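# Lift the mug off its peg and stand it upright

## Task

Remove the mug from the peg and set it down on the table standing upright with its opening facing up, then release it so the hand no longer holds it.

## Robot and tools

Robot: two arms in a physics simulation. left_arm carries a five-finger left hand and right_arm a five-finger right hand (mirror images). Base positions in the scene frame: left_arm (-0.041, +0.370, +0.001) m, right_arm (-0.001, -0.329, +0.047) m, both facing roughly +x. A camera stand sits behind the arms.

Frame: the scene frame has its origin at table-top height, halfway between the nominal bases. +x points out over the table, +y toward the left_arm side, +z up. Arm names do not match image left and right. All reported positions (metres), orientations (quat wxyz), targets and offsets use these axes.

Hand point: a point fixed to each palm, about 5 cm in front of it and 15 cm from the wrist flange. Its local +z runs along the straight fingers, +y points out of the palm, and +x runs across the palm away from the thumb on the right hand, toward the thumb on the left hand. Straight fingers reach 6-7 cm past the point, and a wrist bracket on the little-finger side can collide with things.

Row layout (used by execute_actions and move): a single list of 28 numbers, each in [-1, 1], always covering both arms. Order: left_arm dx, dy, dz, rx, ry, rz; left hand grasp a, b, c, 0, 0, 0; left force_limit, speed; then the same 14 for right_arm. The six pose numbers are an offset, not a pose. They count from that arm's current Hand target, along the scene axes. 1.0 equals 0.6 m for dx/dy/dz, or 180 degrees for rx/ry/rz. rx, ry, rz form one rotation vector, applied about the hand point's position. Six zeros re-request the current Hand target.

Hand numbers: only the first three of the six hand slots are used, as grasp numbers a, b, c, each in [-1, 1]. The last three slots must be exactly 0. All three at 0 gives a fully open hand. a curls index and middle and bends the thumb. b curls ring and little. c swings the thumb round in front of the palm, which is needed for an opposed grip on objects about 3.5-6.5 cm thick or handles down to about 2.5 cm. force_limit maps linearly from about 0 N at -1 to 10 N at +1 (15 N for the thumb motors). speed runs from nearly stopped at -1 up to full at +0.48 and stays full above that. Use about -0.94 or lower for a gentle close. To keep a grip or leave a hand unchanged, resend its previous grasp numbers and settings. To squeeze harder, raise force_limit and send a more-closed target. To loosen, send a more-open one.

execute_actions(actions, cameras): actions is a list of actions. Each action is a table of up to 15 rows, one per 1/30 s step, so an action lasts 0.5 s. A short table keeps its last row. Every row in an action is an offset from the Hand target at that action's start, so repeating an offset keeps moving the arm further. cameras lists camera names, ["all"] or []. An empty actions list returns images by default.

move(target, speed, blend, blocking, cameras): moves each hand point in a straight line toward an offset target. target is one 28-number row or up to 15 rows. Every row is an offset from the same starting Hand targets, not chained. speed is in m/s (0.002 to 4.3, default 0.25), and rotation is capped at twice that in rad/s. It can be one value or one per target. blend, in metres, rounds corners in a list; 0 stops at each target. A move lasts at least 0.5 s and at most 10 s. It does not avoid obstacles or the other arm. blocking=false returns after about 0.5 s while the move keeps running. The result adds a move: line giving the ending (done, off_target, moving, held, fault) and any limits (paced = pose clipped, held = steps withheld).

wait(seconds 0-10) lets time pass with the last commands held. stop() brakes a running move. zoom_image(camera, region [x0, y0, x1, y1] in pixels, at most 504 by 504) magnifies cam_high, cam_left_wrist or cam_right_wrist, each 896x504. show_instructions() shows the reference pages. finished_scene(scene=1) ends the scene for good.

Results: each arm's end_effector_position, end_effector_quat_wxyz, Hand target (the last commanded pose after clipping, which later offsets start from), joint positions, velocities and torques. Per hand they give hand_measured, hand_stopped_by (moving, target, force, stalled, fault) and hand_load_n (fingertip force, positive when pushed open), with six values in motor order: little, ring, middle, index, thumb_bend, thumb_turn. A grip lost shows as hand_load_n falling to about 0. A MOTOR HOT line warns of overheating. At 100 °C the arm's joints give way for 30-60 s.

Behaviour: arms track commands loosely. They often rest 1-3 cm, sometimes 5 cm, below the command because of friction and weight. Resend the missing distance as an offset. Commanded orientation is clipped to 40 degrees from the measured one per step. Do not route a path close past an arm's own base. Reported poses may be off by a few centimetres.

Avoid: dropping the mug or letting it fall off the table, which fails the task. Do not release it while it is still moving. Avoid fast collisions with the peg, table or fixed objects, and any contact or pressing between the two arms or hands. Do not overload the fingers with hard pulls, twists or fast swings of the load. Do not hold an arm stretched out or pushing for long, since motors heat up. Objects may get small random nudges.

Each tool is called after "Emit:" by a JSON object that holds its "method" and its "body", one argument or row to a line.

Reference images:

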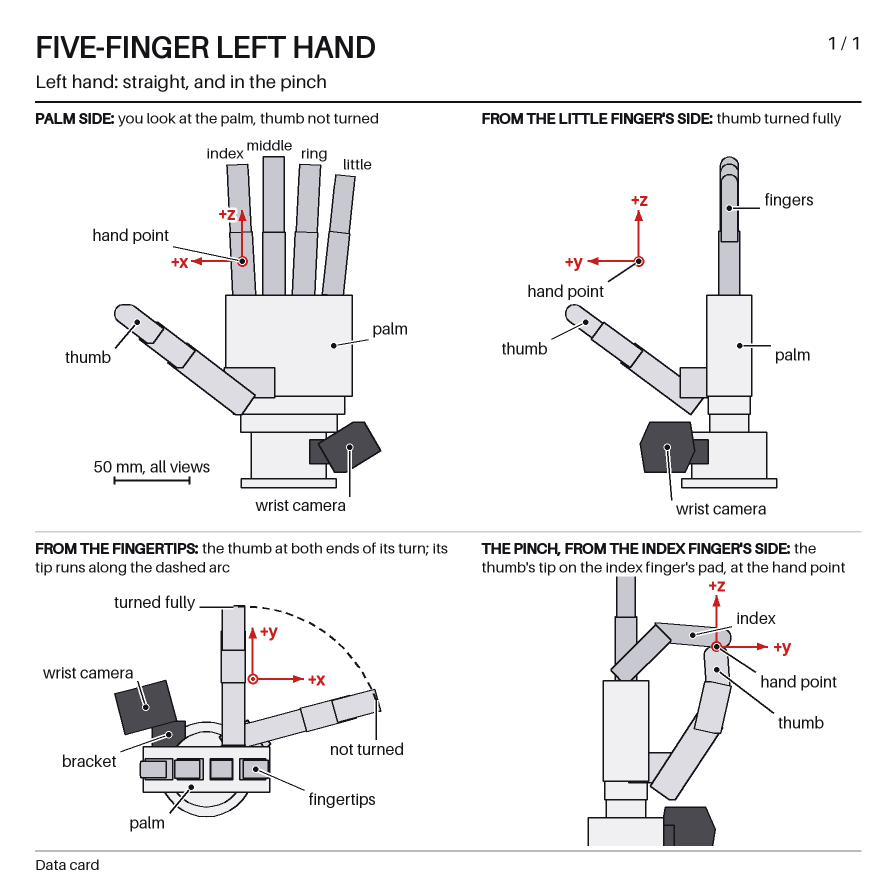

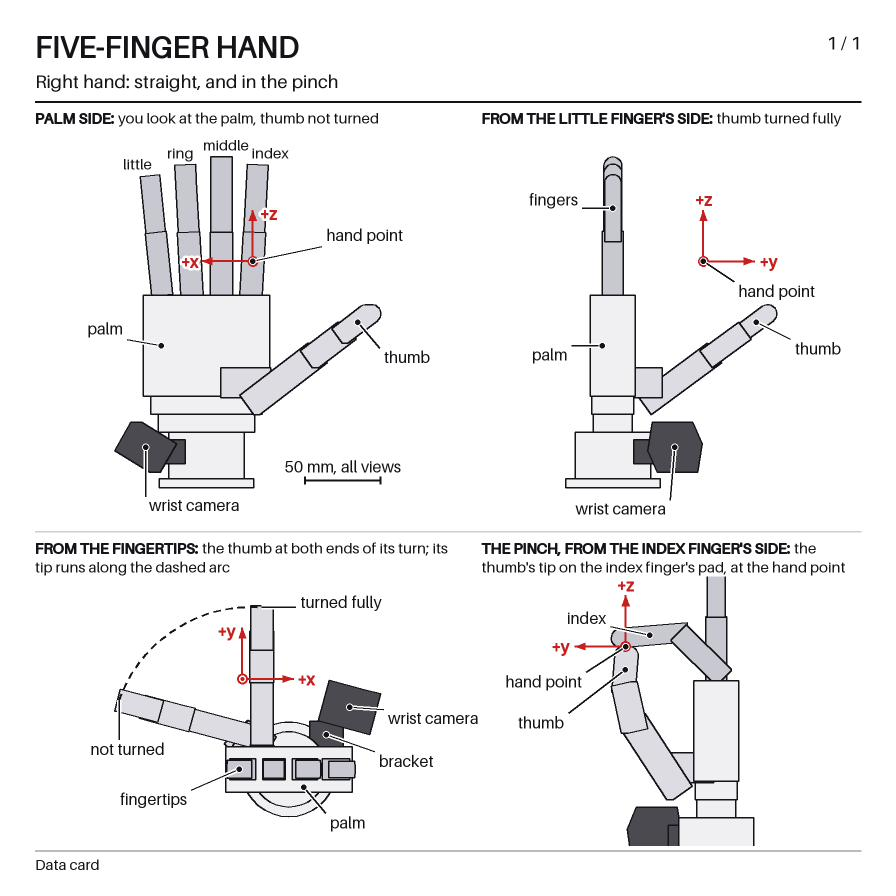

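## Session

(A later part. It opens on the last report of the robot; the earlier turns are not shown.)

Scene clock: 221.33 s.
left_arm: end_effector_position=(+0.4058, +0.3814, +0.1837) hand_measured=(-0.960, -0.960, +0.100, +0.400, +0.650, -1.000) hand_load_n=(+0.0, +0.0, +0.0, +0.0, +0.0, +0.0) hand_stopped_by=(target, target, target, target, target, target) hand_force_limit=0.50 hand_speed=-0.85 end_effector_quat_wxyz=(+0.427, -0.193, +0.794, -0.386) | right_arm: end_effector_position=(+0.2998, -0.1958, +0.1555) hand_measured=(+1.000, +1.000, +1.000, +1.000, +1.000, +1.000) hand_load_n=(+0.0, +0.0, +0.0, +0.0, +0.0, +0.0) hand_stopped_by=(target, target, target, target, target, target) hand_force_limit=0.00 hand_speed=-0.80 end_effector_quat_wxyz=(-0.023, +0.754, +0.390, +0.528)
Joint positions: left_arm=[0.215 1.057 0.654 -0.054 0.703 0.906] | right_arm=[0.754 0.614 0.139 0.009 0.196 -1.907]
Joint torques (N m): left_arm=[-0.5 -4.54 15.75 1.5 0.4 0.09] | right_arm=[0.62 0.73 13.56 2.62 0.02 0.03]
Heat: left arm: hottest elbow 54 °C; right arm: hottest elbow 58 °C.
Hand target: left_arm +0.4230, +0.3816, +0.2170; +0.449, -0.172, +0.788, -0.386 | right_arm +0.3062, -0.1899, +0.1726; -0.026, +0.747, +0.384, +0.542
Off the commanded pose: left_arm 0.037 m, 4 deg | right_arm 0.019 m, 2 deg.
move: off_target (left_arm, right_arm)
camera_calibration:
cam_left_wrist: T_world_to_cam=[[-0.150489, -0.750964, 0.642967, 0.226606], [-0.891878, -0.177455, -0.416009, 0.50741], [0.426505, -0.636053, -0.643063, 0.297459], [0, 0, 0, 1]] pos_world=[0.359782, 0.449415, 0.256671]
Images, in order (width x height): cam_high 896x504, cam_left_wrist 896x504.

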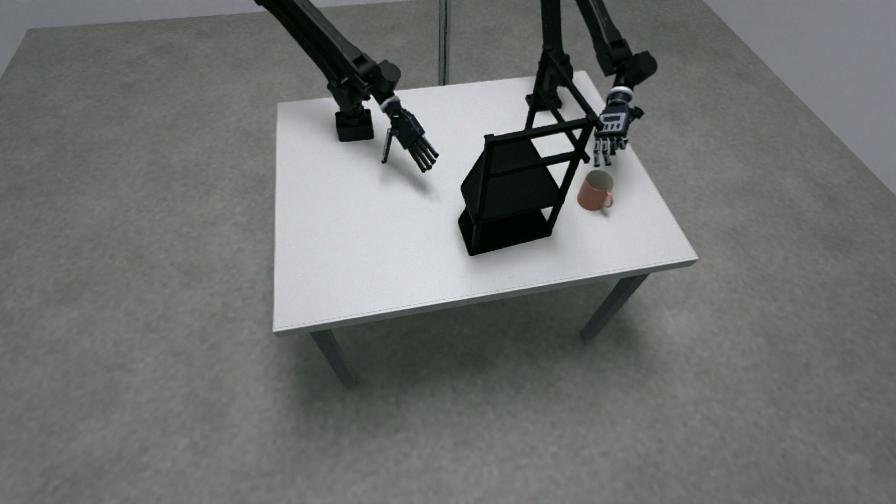

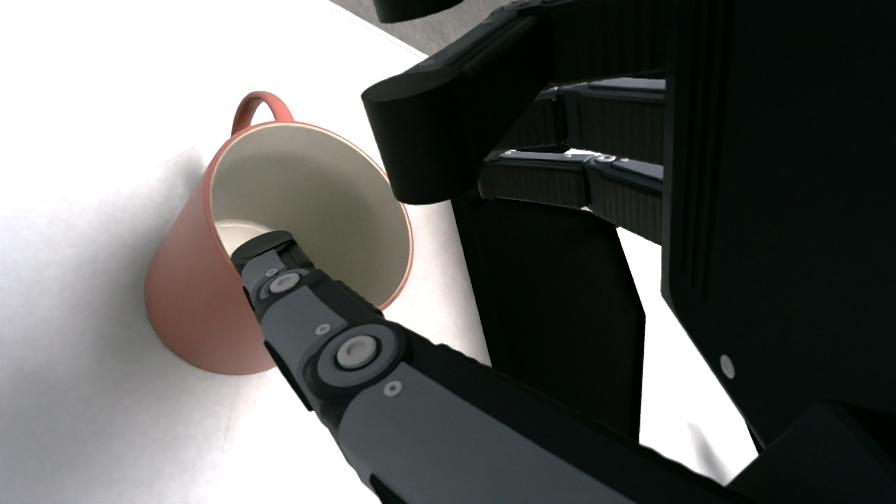

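Emit:
{"method": "move", "body": {
  "target": [-0.25,0.03,0.05,0,0,0,0.4,1,1,0,0,0,0.5,-0.85, 0,0,0,0,0,0, 0,0,0,0,0,0, 0.0,-0.8],
  "speed": 0.2,
  "cameras": ["cam_high"]
}}

Emit:
{"method": "zoom_image", "body": {
  "camera": "cam_high",
  "region": [550, 90, 650, 230]
}}

Scene clock: 224.33 s.
left_arm: end_effector_position=(+0.2728, +0.3962, +0.2421) hand_measured=(-0.960, -0.960, +0.100, +0.400, +0.650, -1.000) hand_load_n=(+0.0, +0.0, +0.0, +0.0, +0.0, +0.5) hand_stopped_by=(target, target, target, target, target, target) hand_force_limit=0.50 hand_speed=-0.85 end_effector_quat_wxyz=(+0.445, -0.174, +0.787, -0.390) | right_arm: end_effector_position=(+0.2998, -0.1958, +0.1555) hand_measured=(+1.000, +1.000, +1.000, +1.000, +1.000, +1.000) hand_load_n=(+0.0, +0.0, +0.0, +0.0, +0.0, +0.0) hand_stopped_by=(target, target, target, target, target, target) hand_force_limit=0.00 hand_speed=-0.80 end_effector_quat_wxyz=(-0.023, +0.754, +0.390, +0.528)
Joint positions: left_arm=[0.486 0.592 0.601 -0.562 0.961 1.101] | right_arm=[0.754 0.614 0.139 0.009 0.196 -1.907]
Joint torques (N m): left_arm=[0.91 0.38 12.05 1.28 0.59 0.09] | right_arm=[0.62 0.73 13.56 2.59 0.02 0.03]
Heat: left arm: hottest elbow 54 °C; right arm: hottest elbow 58 °C.
Hand target: left_arm +0.2730, +0.3996, +0.2470; +0.449, -0.172, +0.788, -0.386 | right_arm +0.3062, -0.1899, +0.1726; -0.026, +0.747, +0.384, +0.542
Off the commanded pose: left_arm 0.006 m, 1 deg | right_arm 0.019 m, 2 deg.
move: off_target (right_arm)
Images, in order (width x height): cam_high 896x504.

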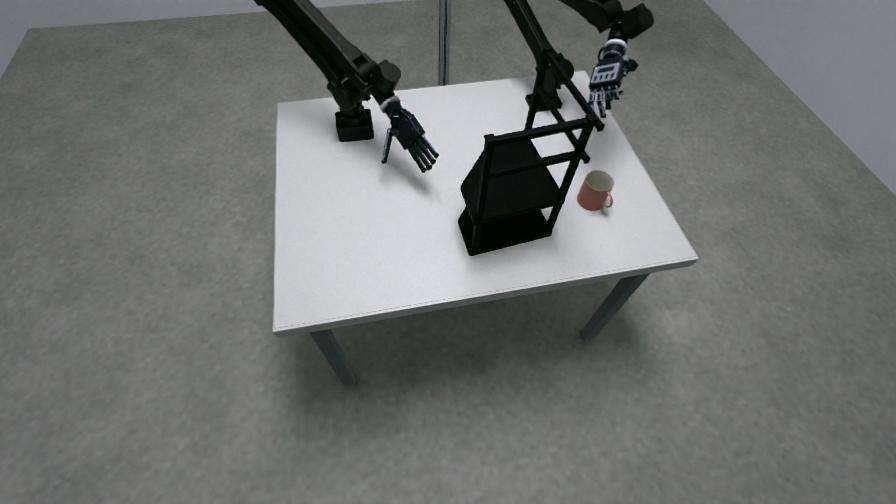

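Scaled by 3.600 from the camera's 896x504 image, which has a finer 1280x720 frame.

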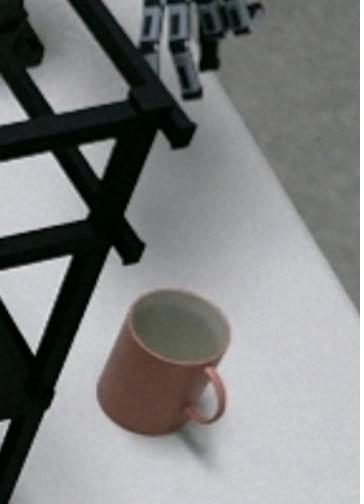

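The mug is standing upright on the table and the hand has let go and moved away, so I'm ending the scene.

Emit:
{"method": "finished_scene", "body": {
  "scene": 1
}}

The scene is finished: the task was done.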